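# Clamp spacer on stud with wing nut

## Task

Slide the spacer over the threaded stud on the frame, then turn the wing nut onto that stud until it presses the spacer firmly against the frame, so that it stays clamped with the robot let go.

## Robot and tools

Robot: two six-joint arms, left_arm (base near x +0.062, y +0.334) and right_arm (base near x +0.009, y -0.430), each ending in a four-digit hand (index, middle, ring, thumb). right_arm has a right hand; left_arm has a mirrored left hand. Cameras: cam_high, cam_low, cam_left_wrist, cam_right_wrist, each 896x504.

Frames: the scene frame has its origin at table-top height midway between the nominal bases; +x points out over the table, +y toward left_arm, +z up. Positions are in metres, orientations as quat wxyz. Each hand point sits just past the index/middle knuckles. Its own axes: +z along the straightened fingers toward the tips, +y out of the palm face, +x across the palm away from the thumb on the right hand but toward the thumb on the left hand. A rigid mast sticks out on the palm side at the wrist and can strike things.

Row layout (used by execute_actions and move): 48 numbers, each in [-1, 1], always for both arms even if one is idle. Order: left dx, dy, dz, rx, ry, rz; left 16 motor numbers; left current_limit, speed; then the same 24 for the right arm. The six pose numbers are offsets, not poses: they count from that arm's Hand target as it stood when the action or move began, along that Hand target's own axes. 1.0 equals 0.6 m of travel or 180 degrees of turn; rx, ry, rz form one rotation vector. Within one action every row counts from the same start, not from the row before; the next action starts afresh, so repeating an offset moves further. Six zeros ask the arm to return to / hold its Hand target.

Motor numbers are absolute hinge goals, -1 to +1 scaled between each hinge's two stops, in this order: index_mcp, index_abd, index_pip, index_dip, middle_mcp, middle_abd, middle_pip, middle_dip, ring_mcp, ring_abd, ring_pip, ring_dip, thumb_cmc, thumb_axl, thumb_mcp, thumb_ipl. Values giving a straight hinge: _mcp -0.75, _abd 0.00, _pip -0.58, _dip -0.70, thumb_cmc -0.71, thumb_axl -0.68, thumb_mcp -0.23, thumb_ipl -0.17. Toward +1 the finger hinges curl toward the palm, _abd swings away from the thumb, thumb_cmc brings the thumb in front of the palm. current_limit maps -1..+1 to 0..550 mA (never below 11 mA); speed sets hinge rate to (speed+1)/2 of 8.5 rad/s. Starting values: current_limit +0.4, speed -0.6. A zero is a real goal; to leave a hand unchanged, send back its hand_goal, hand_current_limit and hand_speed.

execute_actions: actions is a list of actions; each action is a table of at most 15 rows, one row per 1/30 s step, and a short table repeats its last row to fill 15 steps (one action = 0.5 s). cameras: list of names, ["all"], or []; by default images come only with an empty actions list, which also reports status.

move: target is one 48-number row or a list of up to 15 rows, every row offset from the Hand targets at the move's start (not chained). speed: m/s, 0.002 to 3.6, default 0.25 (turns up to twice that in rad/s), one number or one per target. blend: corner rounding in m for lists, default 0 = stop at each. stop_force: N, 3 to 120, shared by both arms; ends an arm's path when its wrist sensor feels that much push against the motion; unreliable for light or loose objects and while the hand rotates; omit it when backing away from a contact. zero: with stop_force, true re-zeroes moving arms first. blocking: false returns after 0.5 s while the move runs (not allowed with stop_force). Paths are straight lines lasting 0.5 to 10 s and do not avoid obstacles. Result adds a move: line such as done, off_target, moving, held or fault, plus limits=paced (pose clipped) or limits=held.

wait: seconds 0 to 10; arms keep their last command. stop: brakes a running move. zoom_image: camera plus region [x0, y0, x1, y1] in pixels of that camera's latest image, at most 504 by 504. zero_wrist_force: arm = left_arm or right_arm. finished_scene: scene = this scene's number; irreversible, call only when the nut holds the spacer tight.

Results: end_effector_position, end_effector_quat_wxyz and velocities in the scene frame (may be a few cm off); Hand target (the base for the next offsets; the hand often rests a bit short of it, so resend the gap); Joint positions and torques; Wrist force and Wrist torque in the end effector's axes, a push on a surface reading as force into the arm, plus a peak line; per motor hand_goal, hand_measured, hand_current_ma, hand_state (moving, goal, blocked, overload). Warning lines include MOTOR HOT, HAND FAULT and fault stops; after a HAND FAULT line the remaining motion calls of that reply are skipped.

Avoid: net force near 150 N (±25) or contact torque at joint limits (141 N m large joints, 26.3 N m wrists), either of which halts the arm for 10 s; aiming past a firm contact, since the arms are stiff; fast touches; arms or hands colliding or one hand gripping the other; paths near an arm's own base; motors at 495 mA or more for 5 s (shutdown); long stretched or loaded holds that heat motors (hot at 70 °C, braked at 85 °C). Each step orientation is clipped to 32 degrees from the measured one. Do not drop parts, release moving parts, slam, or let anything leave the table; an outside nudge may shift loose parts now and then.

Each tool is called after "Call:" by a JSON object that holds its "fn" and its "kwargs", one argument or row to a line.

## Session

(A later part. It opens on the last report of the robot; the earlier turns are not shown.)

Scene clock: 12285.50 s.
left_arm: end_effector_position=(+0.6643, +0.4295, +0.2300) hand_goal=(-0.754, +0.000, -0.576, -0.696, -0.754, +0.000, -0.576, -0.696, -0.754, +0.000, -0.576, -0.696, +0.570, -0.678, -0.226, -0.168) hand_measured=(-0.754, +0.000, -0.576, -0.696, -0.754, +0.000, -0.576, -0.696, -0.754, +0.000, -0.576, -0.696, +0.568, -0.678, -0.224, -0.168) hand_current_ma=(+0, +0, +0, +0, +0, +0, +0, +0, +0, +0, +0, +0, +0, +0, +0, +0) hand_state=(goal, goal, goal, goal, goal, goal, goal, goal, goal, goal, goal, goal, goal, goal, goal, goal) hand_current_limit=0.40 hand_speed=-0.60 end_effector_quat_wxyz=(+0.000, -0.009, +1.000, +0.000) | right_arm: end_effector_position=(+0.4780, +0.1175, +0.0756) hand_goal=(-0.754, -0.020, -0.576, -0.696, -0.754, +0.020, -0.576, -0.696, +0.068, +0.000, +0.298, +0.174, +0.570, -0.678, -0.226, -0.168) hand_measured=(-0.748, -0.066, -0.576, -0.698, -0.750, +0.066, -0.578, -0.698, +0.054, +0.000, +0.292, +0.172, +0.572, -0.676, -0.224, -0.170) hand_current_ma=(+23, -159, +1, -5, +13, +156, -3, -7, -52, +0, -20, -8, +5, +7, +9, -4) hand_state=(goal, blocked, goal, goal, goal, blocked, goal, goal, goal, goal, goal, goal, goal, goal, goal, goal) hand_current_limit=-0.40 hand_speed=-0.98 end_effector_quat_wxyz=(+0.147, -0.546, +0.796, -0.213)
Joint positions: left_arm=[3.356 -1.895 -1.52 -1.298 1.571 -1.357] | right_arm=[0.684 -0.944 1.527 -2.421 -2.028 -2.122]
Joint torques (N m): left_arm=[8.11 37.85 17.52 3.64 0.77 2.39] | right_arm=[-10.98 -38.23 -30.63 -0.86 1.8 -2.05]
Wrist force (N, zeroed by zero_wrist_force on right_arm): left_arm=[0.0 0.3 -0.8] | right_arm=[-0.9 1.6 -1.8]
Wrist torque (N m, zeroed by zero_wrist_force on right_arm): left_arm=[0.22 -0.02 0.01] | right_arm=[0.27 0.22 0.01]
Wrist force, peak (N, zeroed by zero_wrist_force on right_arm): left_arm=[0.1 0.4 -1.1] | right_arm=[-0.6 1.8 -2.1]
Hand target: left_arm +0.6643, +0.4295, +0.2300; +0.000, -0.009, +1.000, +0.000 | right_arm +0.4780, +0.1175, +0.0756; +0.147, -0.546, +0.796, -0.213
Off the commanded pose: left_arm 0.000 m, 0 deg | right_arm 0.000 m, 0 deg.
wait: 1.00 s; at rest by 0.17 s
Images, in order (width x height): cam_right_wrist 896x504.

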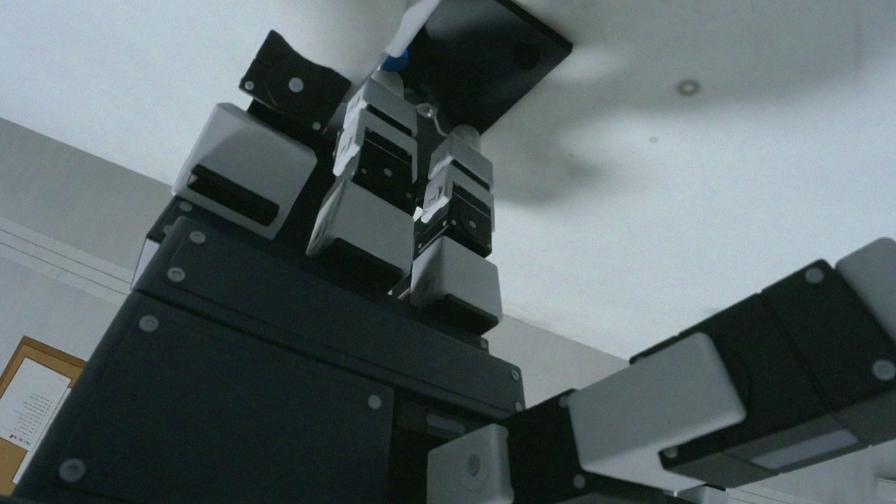

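Call:
{"fn": "move", "kwargs": {
  "target": [0,0,0,0,0,0,-0.754,0,-0.576,-0.696,-0.754,0,-0.576,-0.696,-0.754,0,-0.576,-0.696,0.571,-0.678,-0.226,-0.168,0.4,-0.6, 0,0,0,0,0,0, -0.754,0.04,-0.576,-0.696,-0.754,-0.04,-0.576,-0.696,0.068,0,0.299,0.174,0.571,-0.678,-0.226,-0.168,0.5,-0.98],
  "speed": 0.05
}}

Call:
{"fn": "wait", "kwargs": {
  "seconds": 1,
  "cameras": ["cam_right_wrist"]
}}

Call:
{"fn": "zoom_image", "kwargs": {
  "camera": "cam_right_wrist",
  "region": [386, 70, 486, 150]
}}

Scene clock: 12291.60 s.
left_arm: end_effector_position=(+0.6643, +0.4295, +0.2300) hand_goal=(-0.754, +0.000, -0.576, -0.696, -0.754, +0.000, -0.576, -0.696, -0.754, +0.000, -0.576, -0.696, +0.570, -0.678, -0.226, -0.168) hand_measured=(-0.754, +0.000, -0.576, -0.696, -0.754, +0.000, -0.576, -0.696, -0.754, +0.000, -0.576, -0.696, +0.568, -0.678, -0.224, -0.168) hand_current_ma=(+0, +0, +0, +0, +0, +0, +0, +0, +0, +0, +0, +0, +0, +0, +0, +0) hand_state=(goal, goal, goal, goal, goal, goal, goal, goal, goal, goal, goal, goal, goal, goal, goal, goal) hand_current_limit=0.40 hand_speed=-0.60 end_effector_quat_wxyz=(+0.000, -0.009, +1.000, +0.000) | right_arm: end_effector_position=(+0.4780, +0.1175, +0.0756) hand_goal=(-0.754, +0.040, -0.576, -0.696, -0.754, -0.040, -0.576, -0.696, +0.068, +0.000, +0.298, +0.174, +0.570, -0.678, -0.226, -0.168) hand_measured=(-0.748, -0.062, -0.576, -0.698, -0.750, +0.062, -0.578, -0.698, +0.054, +0.000, +0.292, +0.172, +0.572, -0.676, -0.224, -0.170) hand_current_ma=(+23, -299, +1, -5, +13, +296, -3, -7, -52, +0, -20, -8, +5, +7, +9, -4) hand_state=(goal, moving, goal, goal, goal, moving, goal, goal, goal, goal, goal, goal, goal, goal, goal, goal) hand_current_limit=0.50 hand_speed=-0.98 end_effector_quat_wxyz=(+0.147, -0.546, +0.796, -0.213)
Joint positions: left_arm=[3.356 -1.895 -1.52 -1.298 1.571 -1.357] | right_arm=[0.684 -0.944 1.527 -2.421 -2.028 -2.122]
Joint torques (N m): left_arm=[8.3 36.87 17.43 3.6 0.74 2.15] | right_arm=[-11.45 -38.17 -30.18 -0.99 1.55 -2.13]
Wrist force (N, zeroed by zero_wrist_force on right_arm): left_arm=[-0.2 0.4 -0.9] | right_arm=[-0.6 1.8 -1.8]
Wrist torque (N m, zeroed by zero_wrist_force on right_arm): left_arm=[0.24 0.00 0.00] | right_arm=[0.30 0.19 0.04]
Wrist force, peak (N, zeroed by zero_wrist_force on right_arm): left_arm=[-0.1 0.4 -1.2] | right_arm=[-0.8 2.0 -2.1]
Hand target: left_arm +0.6643, +0.4295, +0.2300; +0.000, -0.009, +1.000, +0.000 | right_arm +0.4780, +0.1175, +0.0756; +0.147, -0.546, +0.796, -0.213
Off the commanded pose: left_arm 0.000 m, 0 deg | right_arm 0.000 m, 0 deg.
move: done

Scene clock: 12292.60 s.
left_arm: end_effector_position=(+0.6643, +0.4295, +0.2300) hand_goal=(-0.754, +0.000, -0.576, -0.696, -0.754, +0.000, -0.576, -0.696, -0.754, +0.000, -0.576, -0.696, +0.570, -0.678, -0.226, -0.168) hand_measured=(-0.754, +0.000, -0.576, -0.696, -0.754, +0.000, -0.576, -0.696, -0.754, +0.000, -0.576, -0.696, +0.568, -0.678, -0.224, -0.168) hand_current_ma=(+0, +0, +0, +0, +0, +0, +0, +0, +0, +0, +0, +0, +0, +0, +0, +0) hand_state=(goal, goal, goal, goal, goal, goal, goal, goal, goal, goal, goal, goal, goal, goal, goal, goal) hand_current_limit=0.40 hand_speed=-0.60 end_effector_quat_wxyz=(+0.000, -0.009, +1.000, +0.000) | right_arm: end_effector_position=(+0.4780, +0.1175, +0.0756) hand_goal=(-0.754, +0.040, -0.576, -0.696, -0.754, -0.040, -0.576, -0.696, +0.068, +0.000, +0.298, +0.174, +0.570, -0.678, -0.226, -0.168) hand_measured=(-0.748, -0.062, -0.576, -0.698, -0.750, +0.060, -0.578, -0.698, +0.054, +0.000, +0.292, +0.172, +0.572, -0.676, -0.224, -0.170) hand_current_ma=(+23, -382, +1, -5, +13, +378, -3, -7, -52, +0, -20, -8, +5, +7, +9, -4) hand_state=(goal, blocked, goal, goal, goal, blocked, goal, goal, goal, goal, goal, goal, goal, goal, goal, goal) hand_current_limit=0.50 hand_speed=-0.98 end_effector_quat_wxyz=(+0.147, -0.546, +0.796, -0.213)
Joint positions: left_arm=[3.356 -1.895 -1.52 -1.298 1.571 -1.357] | right_arm=[0.684 -0.944 1.527 -2.421 -2.028 -2.122]
Joint torques (N m): left_arm=[8.44 36.93 17.49 3.62 0.74 2.3] | right_arm=[-11.41 -38.42 -30.88 -0.87 1.56 -2.05]
Wrist force (N, zeroed by zero_wrist_force on right_arm): left_arm=[-0.2 0.3 -0.8] | right_arm=[-0.7 1.8 -1.7]
Wrist torque (N m, zeroed by zero_wrist_force on right_arm): left_arm=[0.21 0.01 -0.01] | right_arm=[0.29 0.18 0.04]
Wrist force, peak (N, zeroed by zero_wrist_force on right_arm): left_arm=[-0.1 0.4 -1.2] | right_arm=[-0.9 1.9 -1.9]
Hand target: left_arm +0.6643, +0.4295, +0.2300; +0.000, -0.009, +1.000, +0.000 | right_arm +0.4780, +0.1175, +0.0756; +0.147, -0.546, +0.796, -0.213
Off the commanded pose: left_arm 0.000 m, 0 deg | right_arm 0.000 m, 0 deg.
wait: 1.00 s; at rest by 0.17 s
Images, in order (width x height): cam_right_wrist 896x504.

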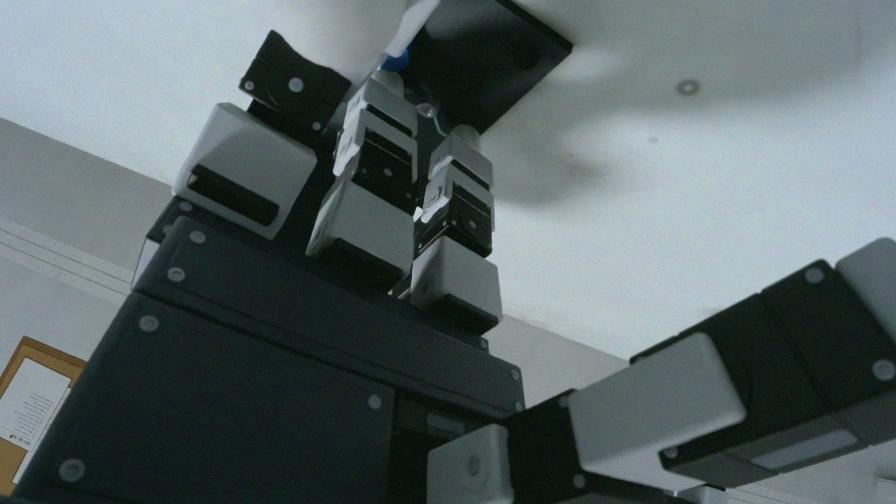

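Scaled by 5.040.

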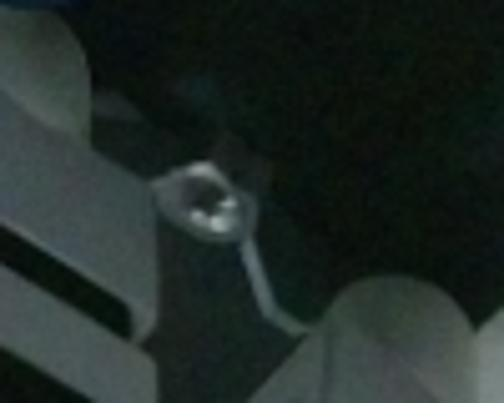

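Call:
{"fn": "move", "kwargs": {
  "target": [0,0,0,0,0,0,-0.754,0,-0.576,-0.696,-0.754,0,-0.576,-0.696,-0.754,0,-0.576,-0.696,0.571,-0.678,-0.226,-0.168,0.4,-0.6, 0,-0.0375,-0.065,0,0,0, -0.754,0.04,-0.576,-0.696,-0.754,-0.04,-0.576,-0.696,0.068,0,0.299,0.174,0.571,-0.678,-0.226,-0.168,0.5,-0.98],
  "speed": 0.08,
  "cameras": ["cam_right_wrist"]
}}

Call:
{"fn": "zoom_image", "kwargs": {
  "camera": "cam_right_wrist",
  "region": [376, 60, 476, 140]
}}

Scene clock: 12298.07 s.
left_arm: end_effector_position=(+0.6643, +0.4295, +0.2300) hand_goal=(-0.754, +0.000, -0.576, -0.696, -0.754, +0.000, -0.576, -0.696, -0.754, +0.000, -0.576, -0.696, +0.570, -0.678, -0.226, -0.168) hand_measured=(-0.754, +0.000, -0.576, -0.696, -0.754, +0.000, -0.576, -0.696, -0.754, +0.000, -0.576, -0.696, +0.568, -0.678, -0.224, -0.168) hand_current_ma=(+0, +0, +0, +0, +0, +0, +0, +0, +0, +0, +0, +0, +0, +0, +0, +0) hand_state=(goal, goal, goal, goal, goal, goal, goal, goal, goal, goal, goal, goal, goal, goal, goal, goal) hand_current_limit=0.40 hand_speed=-0.60 end_effector_quat_wxyz=(+0.000, -0.009, +1.000, +0.000) | right_arm: end_effector_position=(+0.4780, +0.1175, +0.1204) hand_goal=(-0.754, +0.040, -0.576, -0.696, -0.754, -0.040, -0.576, -0.696, +0.068, +0.000, +0.298, +0.174, +0.570, -0.678, -0.226, -0.168) hand_measured=(-0.748, -0.062, -0.576, -0.698, -0.750, +0.060, -0.578, -0.698, +0.054, +0.000, +0.292, +0.172, +0.572, -0.676, -0.224, -0.170) hand_current_ma=(+24, -382, +1, -5, +13, +378, -3, -7, -52, +0, -20, -8, +5, +7, +9, -4) hand_state=(goal, blocked, goal, goal, goal, blocked, goal, goal, goal, goal, goal, goal, goal, goal, goal, goal) hand_current_limit=0.50 hand_speed=-0.98 end_effector_quat_wxyz=(+0.147, -0.546, +0.796, -0.213)
Joint positions: left_arm=[3.356 -1.895 -1.52 -1.298 1.571 -1.357] | right_arm=[0.684 -0.998 1.487 -2.326 -2.028 -2.122]
Joint torques (N m): left_arm=[8.03 36.95 17.4 3.53 0.84 2.3] | right_arm=[-1.21 -50.71 -31.85 -0.63 0.22 1.53]
Wrist force (N, zeroed by zero_wrist_force on right_arm): left_arm=[0.0 0.2 -0.9] | right_arm=[-0.6 2.0 -2.0]
Wrist torque (N m, zeroed by zero_wrist_force on right_arm): left_arm=[0.22 -0.03 0.01] | right_arm=[0.34 0.18 0.05]
Wrist force, peak (N, zeroed by zero_wrist_force on right_arm): left_arm=[-0.1 0.5 -1.2] | right_arm=[-0.9 1.9 -2.0]
Hand target: left_arm +0.6643, +0.4295, +0.2300; +0.000, -0.009, +1.000, +0.000 | right_arm +0.4780, +0.1175, +0.1206; +0.147, -0.546, +0.796, -0.213
Off the commanded pose: left_arm 0.000 m, 0 deg | right_arm 0.000 m, 0 deg.
move: done
Images, in order (width x height): cam_right_wrist 896x504.

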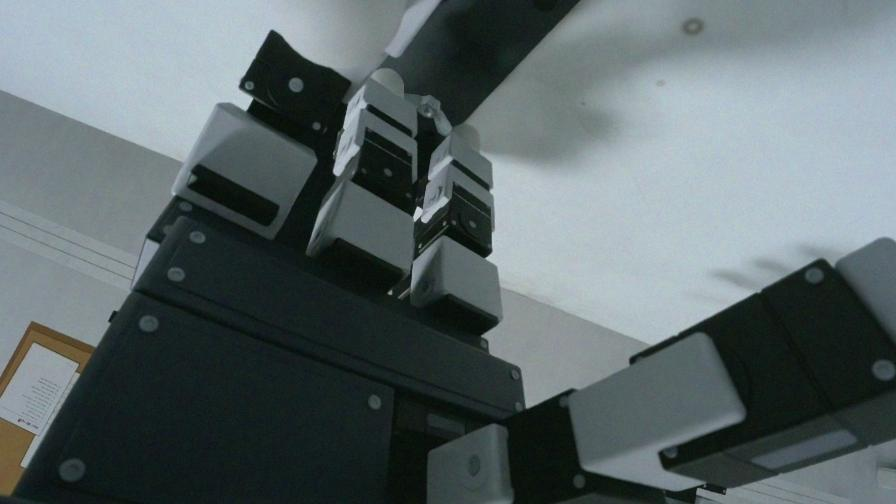

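Scaled by 5.040.

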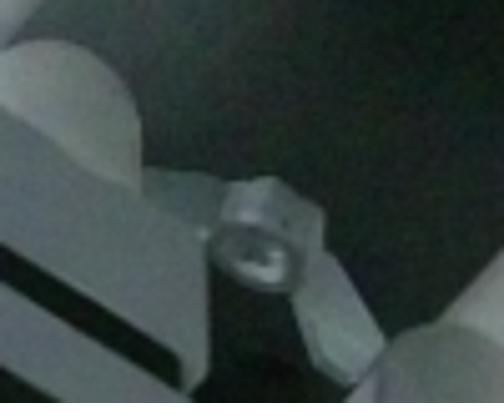

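Call:
{"fn": "zoom_image", "kwargs": {
  "camera": "cam_right_wrist",
  "region": [406, 84, 466, 138]
}}

Call:
{"fn": "execute_actions", "kwargs": {
  "actions": [],
  "cameras": ["cam_low"]
}}

Call:
{"fn": "zoom_image", "kwargs": {
  "camera": "cam_low",
  "region": [455, 270, 515, 310]
}}

Scaled by 8.400.

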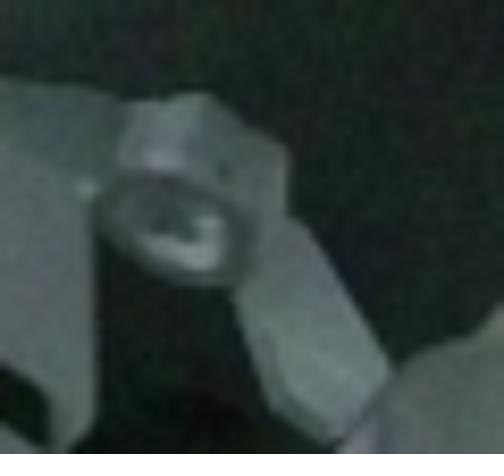

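Scene clock: 12314.53 s.
left_arm: end_effector_position=(+0.6643, +0.4295, +0.2300) hand_goal=(-0.754, +0.000, -0.576, -0.696, -0.754, +0.000, -0.576, -0.696, -0.754, +0.000, -0.576, -0.696, +0.570, -0.678, -0.226, -0.168) hand_measured=(-0.754, +0.000, -0.576, -0.696, -0.754, +0.000, -0.576, -0.696, -0.754, +0.000, -0.576, -0.696, +0.568, -0.678, -0.224, -0.168) hand_current_ma=(+0, +0, +0, +0, +0, +0, +0, +0, +0, +0, +0, +0, +0, +0, +0, +0) hand_state=(goal, goal, goal, goal, goal, goal, goal, goal, goal, goal, goal, goal, goal, goal, goal, goal) hand_current_limit=0.40 hand_speed=-0.60 end_effector_quat_wxyz=(+0.000, -0.009, +1.000, +0.000) | right_arm: end_effector_position=(+0.4780, +0.1175, +0.1206) hand_goal=(-0.754, +0.040, -0.576, -0.696, -0.754, -0.040, -0.576, -0.696, +0.068, +0.000, +0.298, +0.174, +0.570, -0.678, -0.226, -0.168) hand_measured=(-0.748, -0.062, -0.576, -0.698, -0.750, +0.060, -0.578, -0.698, +0.054, +0.000, +0.292, +0.172, +0.572, -0.676, -0.224, -0.170) hand_current_ma=(+24, -382, +1, -5, +13, +378, -3, -7, -52, +0, -20, -8, +5, +7, +9, -4) hand_state=(goal, blocked, goal, goal, goal, blocked, goal, goal, goal, goal, goal, goal, goal, goal, goal, goal) hand_current_limit=0.50 hand_speed=-0.98 end_effector_quat_wxyz=(+0.147, -0.546, +0.796, -0.213)
Joint positions: left_arm=[3.356 -1.895 -1.52 -1.298 1.571 -1.357] | right_arm=[0.684 -0.998 1.487 -2.326 -2.028 -2.122]
Joint velocities: within noise
Joint torques (N m): left_arm=[8.32 37.44 16.89 3.6 0.72 2.12] | right_arm=[8.64 -50.13 -31.83 -0.79 -1.29 1.71]
Wrist force (N, zeroed by zero_wrist_force on right_arm): left_arm=[-0.2 0.2 -1.3] | right_arm=[-0.7 1.8 -1.8]
Wrist torque (N m, zeroed by zero_wrist_force on right_arm): left_arm=[0.24 -0.01 0.00] | right_arm=[0.29 0.18 0.03]
Wrist force, peak (N, zeroed by zero_wrist_force on right_arm): left_arm=[-0.3 0.5 -1.2] | right_arm=[-1.0 1.8 -2.0]
Hand target: left_arm +0.6643, +0.4295, +0.2300; +0.000, -0.009, +1.000, +0.000 | right_arm +0.4780, +0.1175, +0.1206; +0.147, -0.546, +0.796, -0.213
Off the commanded pose: left_arm 0.000 m, 0 deg | right_arm 0.000 m, 0 deg.
Images, in order (width x height): cam_low 896x504.

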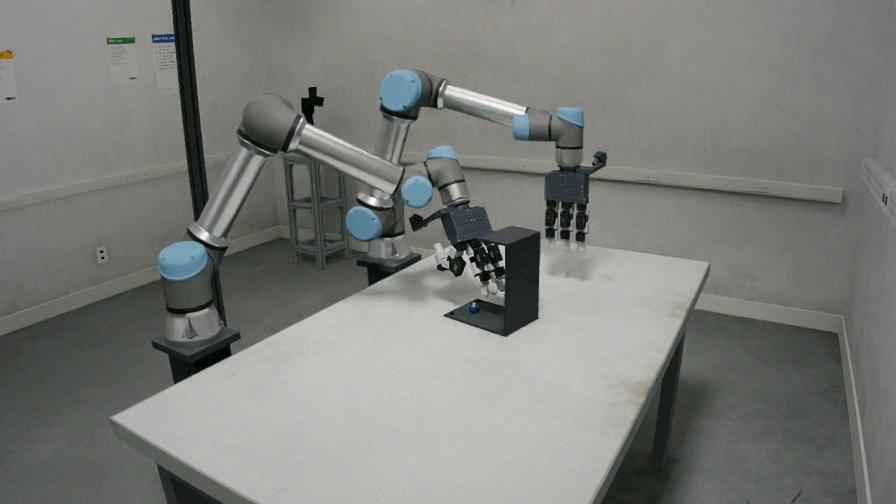

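Scaled by 8.400.

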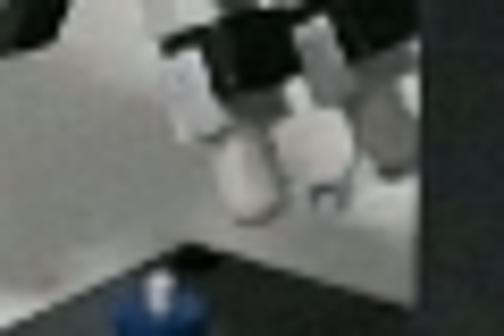

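Call:
{"fn": "move", "kwargs": {
  "target": [
    [0,0,0,0,0,0,-0.754,0,-0.576,-0.696,-0.754,0,-0.576,-0.696,-0.754,0,-0.576,-0.696,0.571,-0.678,-0.226,-0.168,0.4,-0.6, 0.0708,0.0442,-0.0255,0,0,0, -0.754,0.04,-0.576,-0.696,-0.754,-0.04,-0.576,-0.696,0.068,0,0.299,0.174,0.571,-0.678,-0.226,-0.168,0.5,-0.98],
    [0,0,0,0,0,0,-0.754,0,-0.576,-0.696,-0.754,0,-0.576,-0.696,-0.754,0,-0.576,-0.696,0.571,-0.678,-0.226,-0.168,0.4,-0.6, 0.1982,0.0087,0.0008,0,-0.1056,-0.1829, -0.754,0.04,-0.576,-0.696,-0.754,-0.04,-0.576,-0.696,0.068,0,0.299,0.174,0.571,-0.678,-0.226,-0.168,0.5,-0.98],
    [0,0,0,0,0,0,-0.754,0,-0.576,-0.696,-0.754,0,-0.576,-0.696,-0.754,0,-0.576,-0.696,0.571,-0.678,-0.226,-0.168,0.4,-0.6, 0.2715,-0.0859,0.063,0,-0.2111,-0.3657, -0.754,0.04,-0.576,-0.696,-0.754,-0.04,-0.576,-0.696,0.068,0,0.299,0.174,0.571,-0.678,-0.226,-0.168,0.5,-0.98]
  ],
  "speed": 0.12,
  "blend": 0.02,
  "cameras": ["cam_right_wrist"]
}}

Call:
{"fn": "zoom_image", "kwargs": {
  "camera": "cam_right_wrist",
  "region": [376, 50, 486, 140]
}}

Scene clock: 12517.50 s.
left_arm: end_effector_position=(+0.6643, +0.4295, +0.2300) hand_goal=(-0.754, +0.000, -0.576, -0.696, -0.754, +0.000, -0.576, -0.696, -0.754, +0.000, -0.576, -0.696, +0.570, -0.678, -0.226, -0.168) hand_measured=(-0.754, +0.000, -0.576, -0.696, -0.754, +0.000, -0.576, -0.696, -0.754, +0.000, -0.576, -0.696, +0.568, -0.678, -0.224, -0.168) hand_current_ma=(+0, +0, +0, +0, +0, +0, +0, +0, +0, +0, +0, +0, +0, +0, +0, +0) hand_state=(goal, goal, goal, goal, goal, goal, goal, goal, goal, goal, goal, goal, goal, goal, goal, goal) hand_current_limit=0.40 hand_speed=-0.60 end_effector_quat_wxyz=(+0.000, -0.009, +1.000, +0.000) | right_arm: end_effector_position=(+0.4786, -0.0573, +0.1135) hand_goal=(-0.754, +0.040, -0.576, -0.696, -0.754, -0.040, -0.576, -0.696, +0.068, +0.000, +0.298, +0.174, +0.570, -0.678, -0.226, -0.168) hand_measured=(-0.748, -0.062, -0.576, -0.698, -0.750, +0.060, -0.578, -0.698, +0.054, +0.000, +0.292, +0.172, +0.572, -0.676, -0.224, -0.170) hand_current_ma=(+24, -382, +1, -5, +13, +378, -3, -7, -51, +0, -20, -8, +5, +7, +9, -4) hand_state=(goal, blocked, goal, goal, goal, blocked, goal, goal, goal, goal, goal, goal, goal, goal, goal, goal) hand_current_limit=0.50 hand_speed=-0.98 end_effector_quat_wxyz=(-0.247, +0.921, -0.291, +0.079)
Joint positions: left_arm=[3.356 -1.895 -1.52 -1.298 1.571 -1.357] | right_arm=[0.346 -1.195 1.874 -2.701 -1.292 -3.66]
Joint torques (N m): left_arm=[7.92 36.92 17.6 3.6 0.78 2.3] | right_arm=[-10.75 -28.11 -29.86 -0.87 2.78 -2.25]
Wrist force (N, zeroed by zero_wrist_force on right_arm): left_arm=[-0.1 0.4 -0.8] | right_arm=[-1.1 1.6 -1.9]
Wrist torque (N m, zeroed by zero_wrist_force on right_arm): left_arm=[0.23 -0.01 0.00] | right_arm=[0.27 0.22 0.02]
Wrist force, peak (N, zeroed by zero_wrist_force on right_arm): left_arm=[-0.2 0.5 -1.1] | right_arm=[-0.6 2.3 -2.3]
Hand target: left_arm +0.6643, +0.4295, +0.2300; +0.000, -0.009, +1.000, +0.000 | right_arm +0.4786, -0.0573, +0.1135; -0.247, +0.921, -0.291, +0.079
Off the commanded pose: left_arm 0.000 m, 0 deg | right_arm 0.000 m, 0 deg.
move: done
Images, in order (width x height): cam_right_wrist 896x504.

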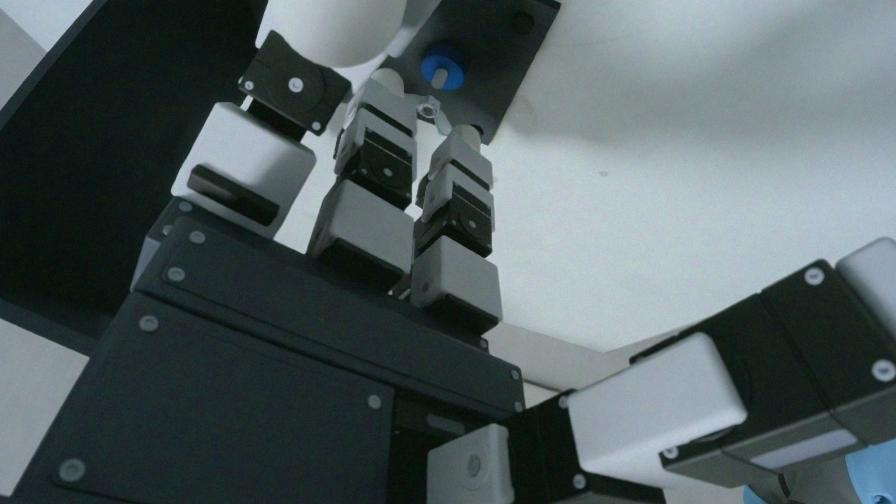

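Scaled by 4.582.

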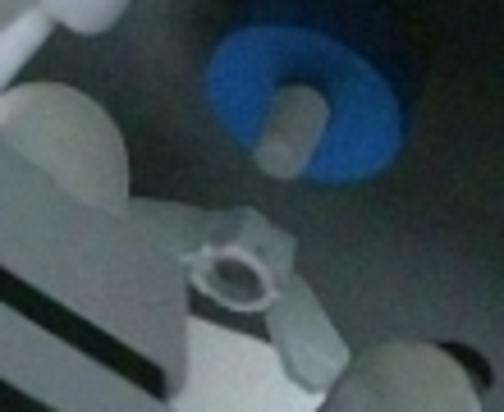

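Call:
{"fn": "move", "kwargs": {
  "target": [0,0,0,0,0,0,-0.754,0,-0.576,-0.696,-0.754,0,-0.576,-0.696,-0.754,0,-0.576,-0.696,0.571,-0.678,-0.226,-0.168,0.4,-0.6, 0.0013,0.0120,0.0181,0,0,0, -0.754,0.04,-0.576,-0.696,-0.754,-0.04,-0.576,-0.696,0.068,0,0.299,0.174,0.571,-0.678,-0.226,-0.168,0.5,-0.98],
  "speed": 0.04,
  "stop_force": 3,
  "cameras": ["cam_right_wrist"]
}}

Call:
{"fn": "zoom_image", "kwargs": {
  "camera": "cam_right_wrist",
  "region": [376, 50, 486, 140]
}}

Scene clock: 12533.17 s.
left_arm: end_effector_position=(+0.6643, +0.4295, +0.2300) hand_goal=(-0.754, +0.000, -0.576, -0.696, -0.754, +0.000, -0.576, -0.696, -0.754, +0.000, -0.576, -0.696, +0.570, -0.678, -0.226, -0.168) hand_measured=(-0.754, +0.000, -0.576, -0.696, -0.754, +0.000, -0.576, -0.696, -0.754, +0.000, -0.576, -0.696, +0.568, -0.678, -0.224, -0.168) hand_current_ma=(+0, +0, +0, +0, +0, +0, +0, +0, +0, +0, +0, +0, +0, +0, +0, +0) hand_state=(goal, goal, goal, goal, goal, goal, goal, goal, goal, goal, goal, goal, goal, goal, goal, goal) hand_current_limit=0.40 hand_speed=-0.60 end_effector_quat_wxyz=(+0.000, -0.009, +1.000, +0.000) | right_arm: end_effector_position=(+0.4788, -0.0584, +0.1005) hand_goal=(-0.754, +0.040, -0.576, -0.696, -0.754, -0.040, -0.576, -0.696, +0.068, +0.000, +0.298, +0.174, +0.570, -0.678, -0.226, -0.168) hand_measured=(-0.748, -0.062, -0.576, -0.698, -0.750, +0.060, -0.578, -0.698, +0.054, +0.000, +0.292, +0.172, +0.572, -0.676, -0.224, -0.170) hand_current_ma=(+24, -382, +1, -5, +13, +378, -3, -7, -51, +0, -20, -8, +5, +7, +9, -4) hand_state=(goal, blocked, goal, goal, goal, blocked, goal, goal, goal, goal, goal, goal, goal, goal, goal, goal) hand_current_limit=0.50 hand_speed=-0.98 end_effector_quat_wxyz=(-0.247, +0.921, -0.291, +0.079)
Joint positions: left_arm=[3.356 -1.895 -1.52 -1.298 1.571 -1.357] | right_arm=[0.344 -1.175 1.888 -2.733 -1.291 -3.663]
Joint torques (N m): left_arm=[8.53 36.74 16.97 3.59 0.76 2.27] | right_arm=[-11.24 -28.38 -7.77 -4.89 2.83 -2.07]
Wrist force (N, zeroed by zero_wrist_force on right_arm): left_arm=[-0.4 0.2 -1.1] | right_arm=[-0.9 1.4 -1.8]
Wrist torque (N m, zeroed by zero_wrist_force on right_arm): left_arm=[0.22 0.02 -0.02] | right_arm=[0.24 0.20 0.03]
Wrist force, peak (N, zeroed by zero_wrist_force on right_arm): left_arm=[-0.2 0.2 -1.2] | right_arm=[-0.7 1.7 -2.1]
Hand target: left_arm +0.6643, +0.4295, +0.2300; +0.000, -0.009, +1.000, +0.000 | right_arm +0.4788, -0.0584, +0.1005; -0.247, +0.921, -0.291, +0.079
Off the commanded pose: left_arm 0.000 m, 0 deg | right_arm 0.000 m, 0 deg.
move: done
Images, in order (width x height): cam_right_wrist 896x504.

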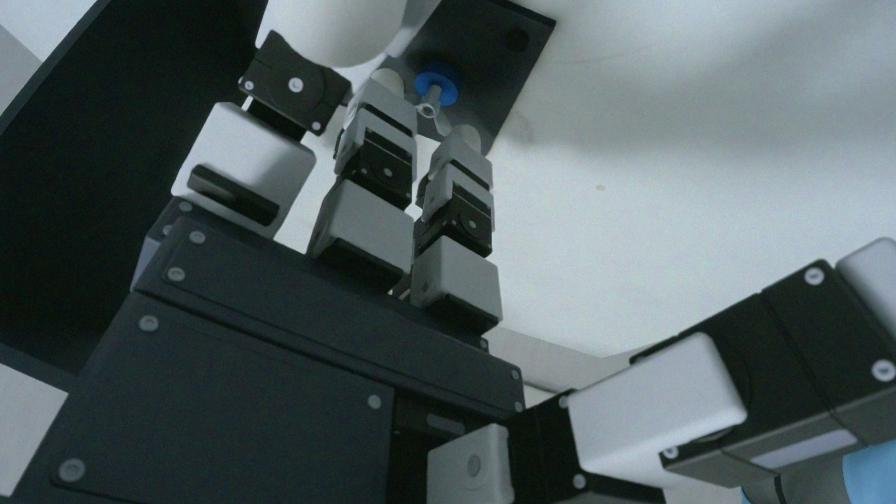

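Scaled by 4.582.

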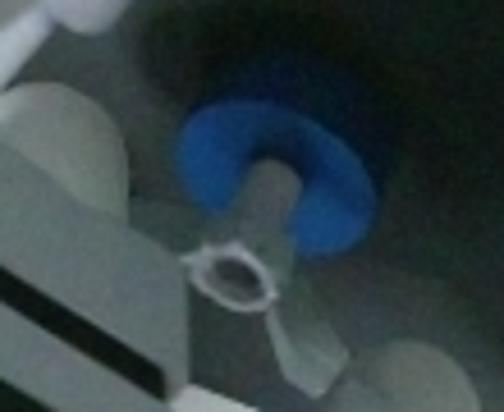

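Call:
{"fn": "move", "kwargs": {
  "target": [0,0,0,0,0,0,-0.754,0,-0.576,-0.696,-0.754,0,-0.576,-0.696,-0.754,0,-0.576,-0.696,0.571,-0.678,-0.226,-0.168,0.4,-0.6, 0,0.00167,0.00289,0,0,0, -0.754,0.04,-0.576,-0.696,-0.754,-0.04,-0.576,-0.696,0.068,0,0.299,0.174,0.571,-0.678,-0.226,-0.168,0.5,-0.98],
  "speed": 0.02
}}

Call:
{"fn": "move", "kwargs": {
  "target": [0,0,0,0,0,0,-0.754,0,-0.576,-0.696,-0.754,0,-0.576,-0.696,-0.754,0,-0.576,-0.696,0.571,-0.678,-0.226,-0.168,0.4,-0.6, 0,0.00083,0.00144,0,0,0, -0.754,0.04,-0.576,-0.696,-0.754,-0.04,-0.576,-0.696,0.068,0,0.299,0.174,0.571,-0.678,-0.226,-0.168,0.5,-0.98],
  "speed": 0.02,
  "cameras": ["cam_right_wrist"]
}}

Call:
{"fn": "zoom_image", "kwargs": {
  "camera": "cam_right_wrist",
  "region": [376, 50, 486, 140]
}}

Scene clock: 12543.47 s.
left_arm: end_effector_position=(+0.6643, +0.4295, +0.2300) hand_goal=(-0.754, +0.000, -0.576, -0.696, -0.754, +0.000, -0.576, -0.696, -0.754, +0.000, -0.576, -0.696, +0.570, -0.678, -0.226, -0.168) hand_measured=(-0.754, +0.000, -0.576, -0.696, -0.754, +0.000, -0.576, -0.696, -0.754, +0.000, -0.576, -0.696, +0.568, -0.678, -0.224, -0.168) hand_current_ma=(+0, +0, +0, +0, +0, +0, +0, +0, +0, +0, +0, +0, +0, +0, +0, +0) hand_state=(goal, goal, goal, goal, goal, goal, goal, goal, goal, goal, goal, goal, goal, goal, goal, goal) hand_current_limit=0.40 hand_speed=-0.60 end_effector_quat_wxyz=(+0.000, -0.009, +1.000, +0.000) | right_arm: end_effector_position=(+0.4788, -0.0584, +0.0986) hand_goal=(-0.754, +0.040, -0.576, -0.696, -0.754, -0.040, -0.576, -0.696, +0.068, +0.000, +0.298, +0.174, +0.570, -0.678, -0.226, -0.168) hand_measured=(-0.748, -0.062, -0.576, -0.698, -0.750, +0.060, -0.578, -0.698, +0.054, +0.000, +0.292, +0.172, +0.572, -0.676, -0.224, -0.170) hand_current_ma=(+24, -382, +1, -5, +13, +378, -3, -7, -51, +0, -20, -8, +5, +7, +9, -4) hand_state=(goal, blocked, goal, goal, goal, blocked, goal, goal, goal, goal, goal, goal, goal, goal, goal, goal) hand_current_limit=0.50 hand_speed=-0.98 end_effector_quat_wxyz=(-0.247, +0.921, -0.291, +0.079)
Joint positions: left_arm=[3.356 -1.895 -1.52 -1.298 1.571 -1.357] | right_arm=[0.344 -1.172 1.889 -2.737 -1.291 -3.663]
Joint torques (N m): left_arm=[8.28 37.05 17.18 3.61 0.69 2.25] | right_arm=[-10.53 -28.12 -7.67 -4.74 2.74 -2.1]
Wrist force (N, zeroed by zero_wrist_force on right_arm): left_arm=[0.0 0.4 -0.9] | right_arm=[-0.6 1.3 -2.0]
Wrist torque (N m, zeroed by zero_wrist_force on right_arm): left_arm=[0.24 -0.02 0.01] | right_arm=[0.27 0.18 0.05]
Wrist force, peak (N, zeroed by zero_wrist_force on right_arm): left_arm=[-0.3 0.4 -1.2] | right_arm=[-0.9 1.8 -2.1]
Hand target: left_arm +0.6643, +0.4295, +0.2300; +0.000, -0.009, +1.000, +0.000 | right_arm +0.4788, -0.0584, +0.0985; -0.247, +0.921, -0.291, +0.079
Off the commanded pose: left_arm 0.000 m, 0 deg | right_arm 0.000 m, 0 deg.
move: done

Scene clock: 12544.17 s.
left_arm: end_effector_position=(+0.6643, +0.4295, +0.2300) hand_goal=(-0.754, +0.000, -0.576, -0.696, -0.754, +0.000, -0.576, -0.696, -0.754, +0.000, -0.576, -0.696, +0.570, -0.678, -0.226, -0.168) hand_measured=(-0.754, +0.000, -0.576, -0.696, -0.754, +0.000, -0.576, -0.696, -0.754, +0.000, -0.576, -0.696, +0.568, -0.678, -0.224, -0.168) hand_current_ma=(+0, +0, +0, +0, +0, +0, +0, +0, +0, +0, +0, +0, +0, +0, +0, +0) hand_state=(goal, goal, goal, goal, goal, goal, goal, goal, goal, goal, goal, goal, goal, goal, goal, goal) hand_current_limit=0.40 hand_speed=-0.60 end_effector_quat_wxyz=(+0.000, -0.009, +1.000, +0.000) | right_arm: end_effector_position=(+0.4788, -0.0584, +0.0976) hand_goal=(-0.754, +0.040, -0.576, -0.696, -0.754, -0.040, -0.576, -0.696, +0.068, +0.000, +0.298, +0.174, +0.570, -0.678, -0.226, -0.168) hand_measured=(-0.746, -0.060, -0.576, -0.698, -0.752, +0.060, -0.578, -0.698, +0.054, +0.000, +0.292, +0.172, +0.572, -0.676, -0.224, -0.170) hand_current_ma=(+26, -374, +2, -4, +3, +378, -3, -7, -51, +0, -20, -8, +5, +7, +9, -4) hand_state=(goal, blocked, goal, goal, goal, blocked, goal, goal, goal, goal, goal, goal, goal, goal, goal, goal) hand_current_limit=0.50 hand_speed=-0.98 end_effector_quat_wxyz=(-0.247, +0.921, -0.291, +0.079)
Joint positions: left_arm=[3.356 -1.895 -1.52 -1.298 1.571 -1.357] | right_arm=[0.344 -1.171 1.89 -2.74 -1.291 -3.663]
Joint torques (N m): left_arm=[8.47 36.99 17.2 3.54 0.8 2.16] | right_arm=[-10.38 -27.4 -7.03 -4.6 2.67 -2.01]
Wrist force (N, zeroed by zero_wrist_force on right_arm): left_arm=[0.1 0.4 -1.1] | right_arm=[-0.9 1.1 -3.6]
Wrist torque (N m, zeroed by zero_wrist_force on right_arm): left_arm=[0.25 -0.05 0.03] | right_arm=[0.48 0.18 0.04]
Wrist force, peak (N, zeroed by zero_wrist_force on right_arm): left_arm=[0.1 0.4 -1.1] | right_arm=[-0.9 1.1 -3.6]
Hand target: left_arm +0.6643, +0.4295, +0.2300; +0.000, -0.009, +1.000, +0.000 | right_arm +0.4788, -0.0584, +0.0975; -0.247, +0.921, -0.291, +0.079
Off the commanded pose: left_arm 0.000 m, 0 deg | right_arm 0.000 m, 0 deg.
move: done
Images, in order (width x height): cam_right_wrist 896x504.

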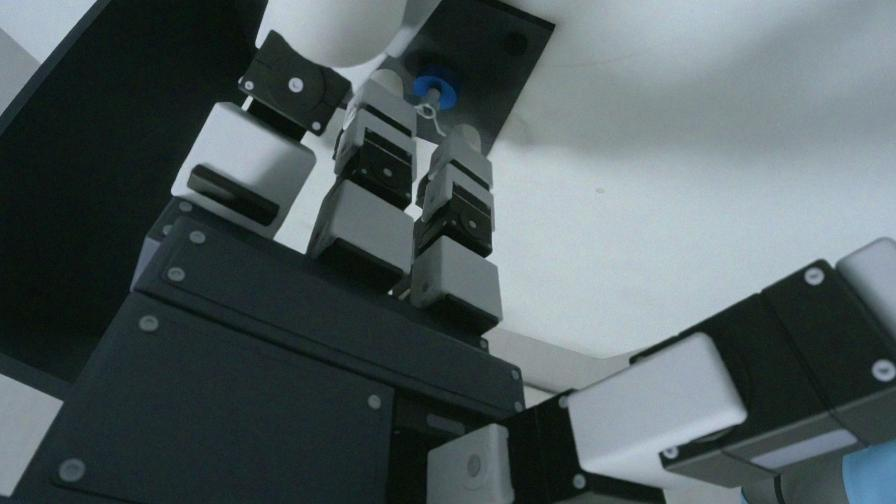

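Scaled by 4.582.

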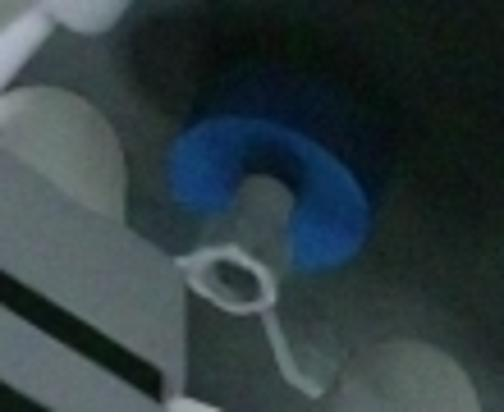

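Call:
{"fn": "move", "kwargs": {
  "target": [0,0,0,0,0,0,-0.754,0,-0.576,-0.696,-0.754,0,-0.576,-0.696,-0.754,0,-0.576,-0.696,0.571,-0.678,-0.226,-0.168,0.4,-0.6, 0,0.00083,0.00144,0,0,0, -0.754,0.04,-0.576,-0.696,-0.754,-0.04,-0.576,-0.696,0.068,0,0.299,0.174,0.571,-0.678,-0.226,-0.168,0.5,-0.98],
  "speed": 0.01,
  "cameras": ["cam_right_wrist"]
}}

Call:
{"fn": "zoom_image", "kwargs": {
  "camera": "cam_right_wrist",
  "region": [396, 70, 466, 130]
}}

Scene clock: 12565.63 s.
left_arm: end_effector_position=(+0.6643, +0.4295, +0.2300) hand_goal=(-0.754, +0.000, -0.576, -0.696, -0.754, +0.000, -0.576, -0.696, -0.754, +0.000, -0.576, -0.696, +0.570, -0.678, -0.226, -0.168) hand_measured=(-0.754, +0.000, -0.576, -0.696, -0.754, +0.000, -0.576, -0.696, -0.754, +0.000, -0.576, -0.696, +0.568, -0.678, -0.224, -0.168) hand_current_ma=(+0, +0, +0, +0, +0, +0, +0, +0, +0, +0, +0, +0, +0, +0, +0, +0) hand_state=(goal, goal, goal, goal, goal, goal, goal, goal, goal, goal, goal, goal, goal, goal, goal, goal) hand_current_limit=0.40 hand_speed=-0.60 end_effector_quat_wxyz=(+0.000, -0.009, +1.000, +0.000) | right_arm: end_effector_position=(+0.4788, -0.0584, +0.0966) hand_goal=(-0.754, +0.040, -0.576, -0.696, -0.754, -0.040, -0.576, -0.696, +0.068, +0.000, +0.298, +0.174, +0.570, -0.678, -0.226, -0.168) hand_measured=(-0.748, -0.060, -0.576, -0.698, -0.754, +0.060, -0.578, -0.698, +0.054, +0.000, +0.292, +0.172, +0.572, -0.676, -0.224, -0.170) hand_current_ma=(+19, -374, +2, -4, +0, +378, -3, -7, -51, +0, -20, -8, +5, +7, +9, -4) hand_state=(goal, blocked, goal, goal, goal, blocked, goal, goal, goal, goal, goal, goal, goal, goal, goal, goal) hand_current_limit=0.50 hand_speed=-0.98 end_effector_quat_wxyz=(-0.247, +0.921, -0.291, +0.078)
Joint positions: left_arm=[3.356 -1.895 -1.52 -1.298 1.571 -1.357] | right_arm=[0.344 -1.169 1.891 -2.743 -1.291 -3.663]
Joint torques (N m): left_arm=[8.08 36.58 17.57 3.66 0.77 2.18] | right_arm=[-3.95 -26.99 -6.41 -4.45 0.53 -1.41]
Wrist force (N, zeroed by zero_wrist_force on right_arm): left_arm=[0.0 0.2 -1.0] | right_arm=[-0.3 0.8 -4.7]
Wrist torque (N m, zeroed by zero_wrist_force on right_arm): left_arm=[0.22 -0.03 0.02] | right_arm=[0.51 0.18 0.07]
Wrist force, peak (N, zeroed by zero_wrist_force on right_arm): left_arm=[0.1 0.5 -1.1] | right_arm=[-0.9 0.8 -4.8]
Hand target: left_arm +0.6643, +0.4295, +0.2300; +0.000, -0.009, +1.000, +0.000 | right_arm +0.4788, -0.0584, +0.0965; -0.247, +0.921, -0.291, +0.079
Off the commanded pose: left_arm 0.000 m, 0 deg | right_arm 0.000 m, 0 deg.
move: done
Images, in order (width x height): cam_right_wrist 896x504.

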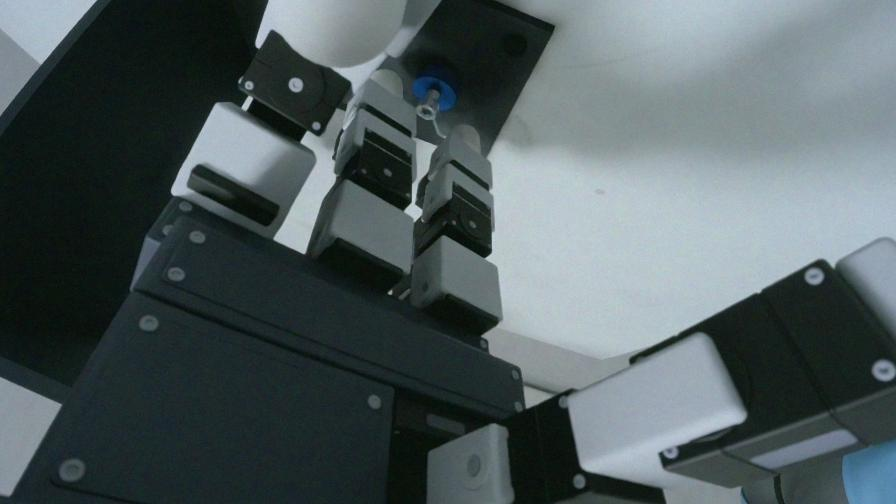

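Scaled by 7.200.

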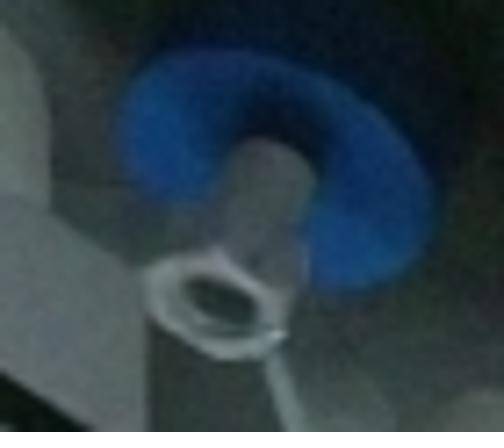

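Call:
{"fn": "move", "kwargs": {
  "target": [
    [0,0,0,0,0,0,-0.754,0,-0.576,-0.696,-0.754,0,-0.576,-0.696,-0.754,0,-0.576,-0.696,0.571,-0.678,-0.226,-0.168,0.4,-0.6, -0.01803,-0.00068,0.00039,0,0.01389,0.02406, -0.754,0.04,-0.576,-0.696,-0.754,-0.04,-0.576,-0.696,0.068,0,0.299,0.174,0.571,-0.678,-0.226,-0.168,0.5,-0.98],
    [0,0,0,0,0,0,-0.754,0,-0.576,-0.696,-0.754,0,-0.576,-0.696,-0.754,0,-0.576,-0.696,0.571,-0.678,-0.226,-0.168,0.4,-0.6, -0.03592,-0.00272,0.00157,0,0.02778,0.04811, -0.754,0.04,-0.576,-0.696,-0.754,-0.04,-0.576,-0.696,0.068,0,0.299,0.174,0.571,-0.678,-0.226,-0.168,0.5,-0.98],
    [0,0,0,0,0,0,-0.754,0,-0.576,-0.696,-0.754,0,-0.576,-0.696,-0.754,0,-0.576,-0.696,0.571,-0.678,-0.226,-0.168,0.4,-0.6, -0.05353,-0.0061,0.00352,0,0.04167,0.07217, -0.754,0.04,-0.576,-0.696,-0.754,-0.04,-0.576,-0.696,0.068,0,0.299,0.174,0.571,-0.678,-0.226,-0.168,0.5,-0.98],
    [0,0,0,0,0,0,-0.754,0,-0.576,-0.696,-0.754,0,-0.576,-0.696,-0.754,0,-0.576,-0.696,0.571,-0.678,-0.226,-0.168,0.4,-0.6, -0.07074,-0.0108,0.00624,0,0.05556,0.09623, -0.754,0.04,-0.576,-0.696,-0.754,-0.04,-0.576,-0.696,0.068,0,0.299,0.174,0.571,-0.678,-0.226,-0.168,0.5,-0.98]
  ],
  "speed": 0.06,
  "blend": 0.002,
  "cameras": ["cam_right_wrist"]
}}

Call:
{"fn": "zoom_image", "kwargs": {
  "camera": "cam_right_wrist",
  "region": [396, 70, 466, 130]
}}

Scene clock: 12620.27 s.
left_arm: end_effector_position=(+0.6643, +0.4295, +0.2300) hand_goal=(-0.754, +0.000, -0.576, -0.696, -0.754, +0.000, -0.576, -0.696, -0.754, +0.000, -0.576, -0.696, +0.570, -0.678, -0.226, -0.168) hand_measured=(-0.754, +0.000, -0.576, -0.696, -0.754, +0.000, -0.576, -0.696, -0.754, +0.000, -0.576, -0.696, +0.568, -0.678, -0.224, -0.168) hand_current_ma=(+0, +0, +0, +0, +0, +0, +0, +0, +0, +0, +0, +0, +0, +0, +0, +0) hand_state=(goal, goal, goal, goal, goal, goal, goal, goal, goal, goal, goal, goal, goal, goal, goal, goal) hand_current_limit=0.40 hand_speed=-0.60 end_effector_quat_wxyz=(+0.000, -0.009, +1.000, +0.000) | right_arm: end_effector_position=(+0.4484, -0.0279, +0.0965) hand_goal=(-0.754, +0.040, -0.576, -0.696, -0.754, -0.040, -0.576, -0.696, +0.068, +0.000, +0.298, +0.174, +0.570, -0.678, -0.226, -0.168) hand_measured=(-0.746, -0.058, -0.574, -0.698, -0.756, +0.060, -0.578, -0.698, +0.054, +0.000, +0.292, +0.172, +0.572, -0.676, -0.224, -0.170) hand_current_ma=(+31, -371, +3, -4, -3, +378, -5, -7, -51, +0, -20, -8, +5, +7, +9, -4) hand_state=(goal, blocked, goal, goal, goal, blocked, goal, goal, goal, goal, goal, goal, goal, goal, goal, goal) hand_current_limit=0.50 hand_speed=-0.98 end_effector_quat_wxyz=(-0.230, +0.856, -0.446, +0.120) end_effector_velocity=(+0.000, +0.000, +0.001) end_effector_angular_velocity=(-0.002, -0.002, -0.003)
Joint positions: left_arm=[3.356 -1.895 -1.52 -1.298 1.571 -1.357] | right_arm=[0.437 -1.181 1.931 -2.842 -1.499 -3.266]
Joint velocities: left_arm=[within noise] | right_arm=[0.001 -0.001 0 0 -0.005 0.002]
Joint torques (N m): left_arm=[8.32 36.65 17.58 3.66 0.87 2.24] | right_arm=[11.33 -39.4 -6.82 -4.63 -1.64 1.93]
Wrist force (N, zeroed by zero_wrist_force on right_arm): left_arm=[0.0 0.3 -1.0] | right_arm=[0.1 0.8 -2.9]
Wrist torque (N m, zeroed by zero_wrist_force on right_arm): left_arm=[0.23 -0.03 0.01] | right_arm=[0.36 0.27 -0.04]
Wrist force, peak (N, zeroed by zero_wrist_force on right_arm): left_arm=[-0.1 0.4 -1.3] | right_arm=[-0.6 0.8 -5.0]
Hand target: left_arm +0.6643, +0.4295, +0.2300; +0.000, -0.009, +1.000, +0.000 | right_arm +0.4484, -0.0279, +0.0965; -0.230, +0.856, -0.447, +0.120
Off the commanded pose: left_arm 0.000 m, 0 deg | right_arm 0.000 m, 0 deg.
move: done
Images, in order (width x height): cam_right_wrist 896x504.

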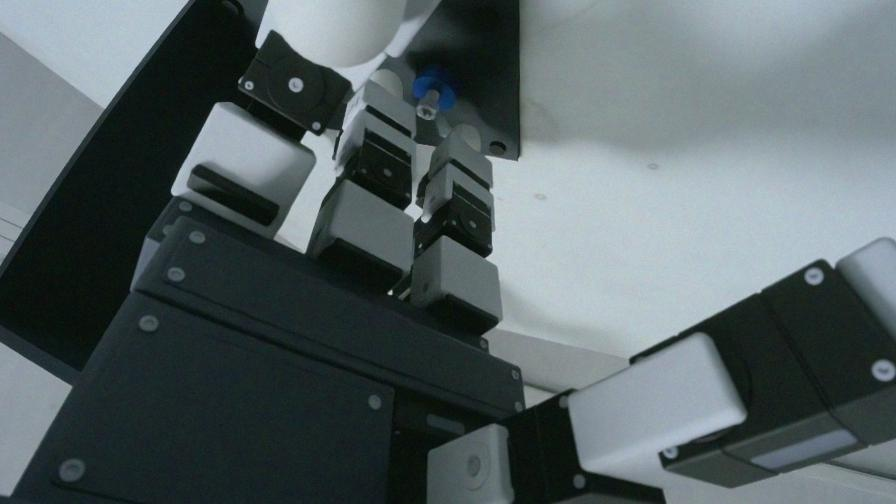

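Scaled by 7.200.

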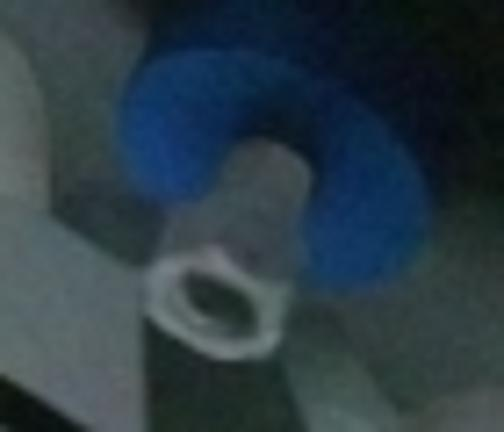

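Call:
{"fn": "move", "kwargs": {
  "target": [
    [0,0,0,0,0,0,-0.754,0,-0.576,-0.696,-0.754,0,-0.576,-0.696,-0.754,0,-0.576,-0.696,0.571,-0.678,-0.226,-0.168,0.4,-0.6, -0.01803,-0.00068,0.00039,0,0.01389,0.02406, -0.754,0.04,-0.576,-0.696,-0.754,-0.04,-0.576,-0.696,0.068,0,0.299,0.174,0.571,-0.678,-0.226,-0.168,0.5,-0.98],
    [0,0,0,0,0,0,-0.754,0,-0.576,-0.696,-0.754,0,-0.576,-0.696,-0.754,0,-0.576,-0.696,0.571,-0.678,-0.226,-0.168,0.4,-0.6, -0.03592,-0.00272,0.00157,0,0.02778,0.04811, -0.754,0.04,-0.576,-0.696,-0.754,-0.04,-0.576,-0.696,0.068,0,0.299,0.174,0.571,-0.678,-0.226,-0.168,0.5,-0.98],
    [0,0,0,0,0,0,-0.754,0,-0.576,-0.696,-0.754,0,-0.576,-0.696,-0.754,0,-0.576,-0.696,0.571,-0.678,-0.226,-0.168,0.4,-0.6, -0.05353,-0.0061,0.00352,0,0.04167,0.07217, -0.754,0.04,-0.576,-0.696,-0.754,-0.04,-0.576,-0.696,0.068,0,0.299,0.174,0.571,-0.678,-0.226,-0.168,0.5,-0.98],
    [0,0,0,0,0,0,-0.754,0,-0.576,-0.696,-0.754,0,-0.576,-0.696,-0.754,0,-0.576,-0.696,0.571,-0.678,-0.226,-0.168,0.4,-0.6, -0.07074,-0.0108,0.00624,0,0.05556,0.09623, -0.754,0.04,-0.576,-0.696,-0.754,-0.04,-0.576,-0.696,0.068,0,0.299,0.174,0.571,-0.678,-0.226,-0.168,0.5,-0.98]
  ],
  "speed": 0.06,
  "blend": 0.002,
  "cameras": ["cam_right_wrist"]
}}

Call:
{"fn": "zoom_image", "kwargs": {
  "camera": "cam_right_wrist",
  "region": [396, 70, 466, 130]
}}

Scene clock: 12639.63 s.
left_arm: end_effector_position=(+0.6643, +0.4295, +0.2300) hand_goal=(-0.754, +0.000, -0.576, -0.696, -0.754, +0.000, -0.576, -0.696, -0.754, +0.000, -0.576, -0.696, +0.570, -0.678, -0.226, -0.168) hand_measured=(-0.754, +0.000, -0.576, -0.696, -0.754, +0.000, -0.576, -0.696, -0.754, +0.000, -0.576, -0.696, +0.568, -0.678, -0.224, -0.168) hand_current_ma=(+0, +0, +0, +0, +0, +0, +0, +0, +0, +0, +0, +0, +0, +0, +0, +0) hand_state=(goal, goal, goal, goal, goal, goal, goal, goal, goal, goal, goal, goal, goal, goal, goal, goal) hand_current_limit=0.40 hand_speed=-0.60 end_effector_quat_wxyz=(+0.000, -0.009, +1.000, +0.000) | right_arm: end_effector_position=(+0.4302, +0.0111, +0.0965) hand_goal=(-0.754, +0.040, -0.576, -0.696, -0.754, -0.040, -0.576, -0.696, +0.068, +0.000, +0.298, +0.174, +0.570, -0.678, -0.226, -0.168) hand_measured=(-0.744, -0.056, -0.574, -0.698, -0.752, +0.060, -0.578, -0.698, +0.054, +0.000, +0.292, +0.172, +0.572, -0.676, -0.224, -0.170) hand_current_ma=(+34, -361, +5, -3, +8, +378, -6, -7, -51, +0, -20, -8, +5, +7, +9, -4) hand_state=(goal, blocked, goal, goal, goal, blocked, goal, goal, goal, goal, goal, goal, goal, goal, goal, goal) hand_current_limit=0.50 hand_speed=-0.98 end_effector_quat_wxyz=(-0.206, +0.766, -0.588, +0.158)
Joint positions: left_arm=[3.356 -1.895 -1.52 -1.298 1.571 -1.357] | right_arm=[0.544 -1.164 1.899 -2.81 -1.726 -2.868]
Joint torques (N m): left_arm=[8.27 36.84 17.03 3.67 0.68 2.29] | right_arm=[9.67 -27.47 -27.65 -0.71 -2.24 2.02]
Wrist force (N, zeroed by zero_wrist_force on right_arm): left_arm=[-0.3 0.4 -0.9] | right_arm=[-0.2 1.2 -3.8]
Wrist torque (N m, zeroed by zero_wrist_force on right_arm): left_arm=[0.23 0.01 -0.01] | right_arm=[0.37 0.22 -0.05]
Wrist force, peak (N, zeroed by zero_wrist_force on right_arm): left_arm=[-0.1 0.5 -1.2] | right_arm=[0.3 1.3 -3.8]
Hand target: left_arm +0.6643, +0.4295, +0.2300; +0.000, -0.009, +1.000, +0.000 | right_arm +0.4302, +0.0112, +0.0965; -0.206, +0.766, -0.589, +0.158
Off the commanded pose: left_arm 0.000 m, 0 deg | right_arm 0.000 m, 0 deg.
move: done
Images, in order (width x height): cam_right_wrist 896x504.

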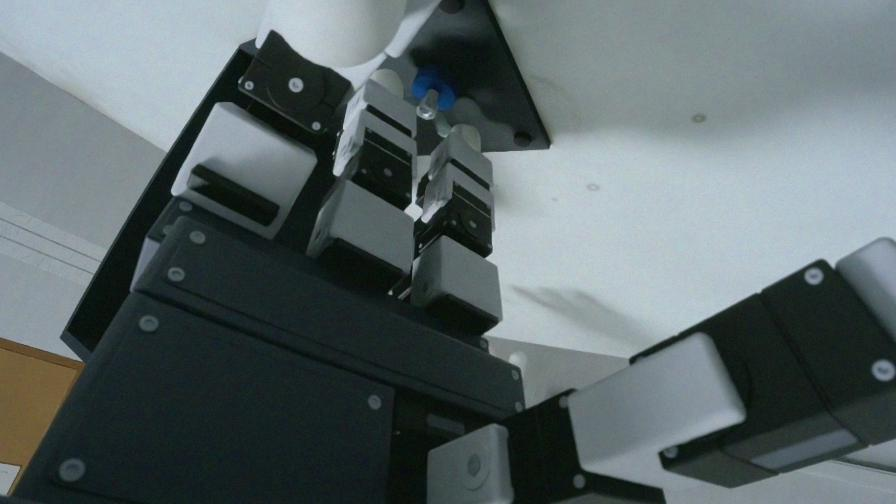

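Scaled by 7.200.

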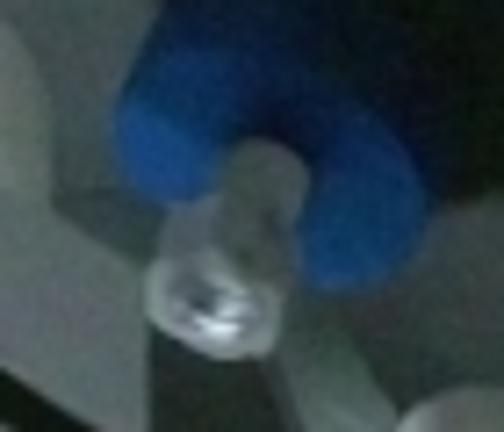

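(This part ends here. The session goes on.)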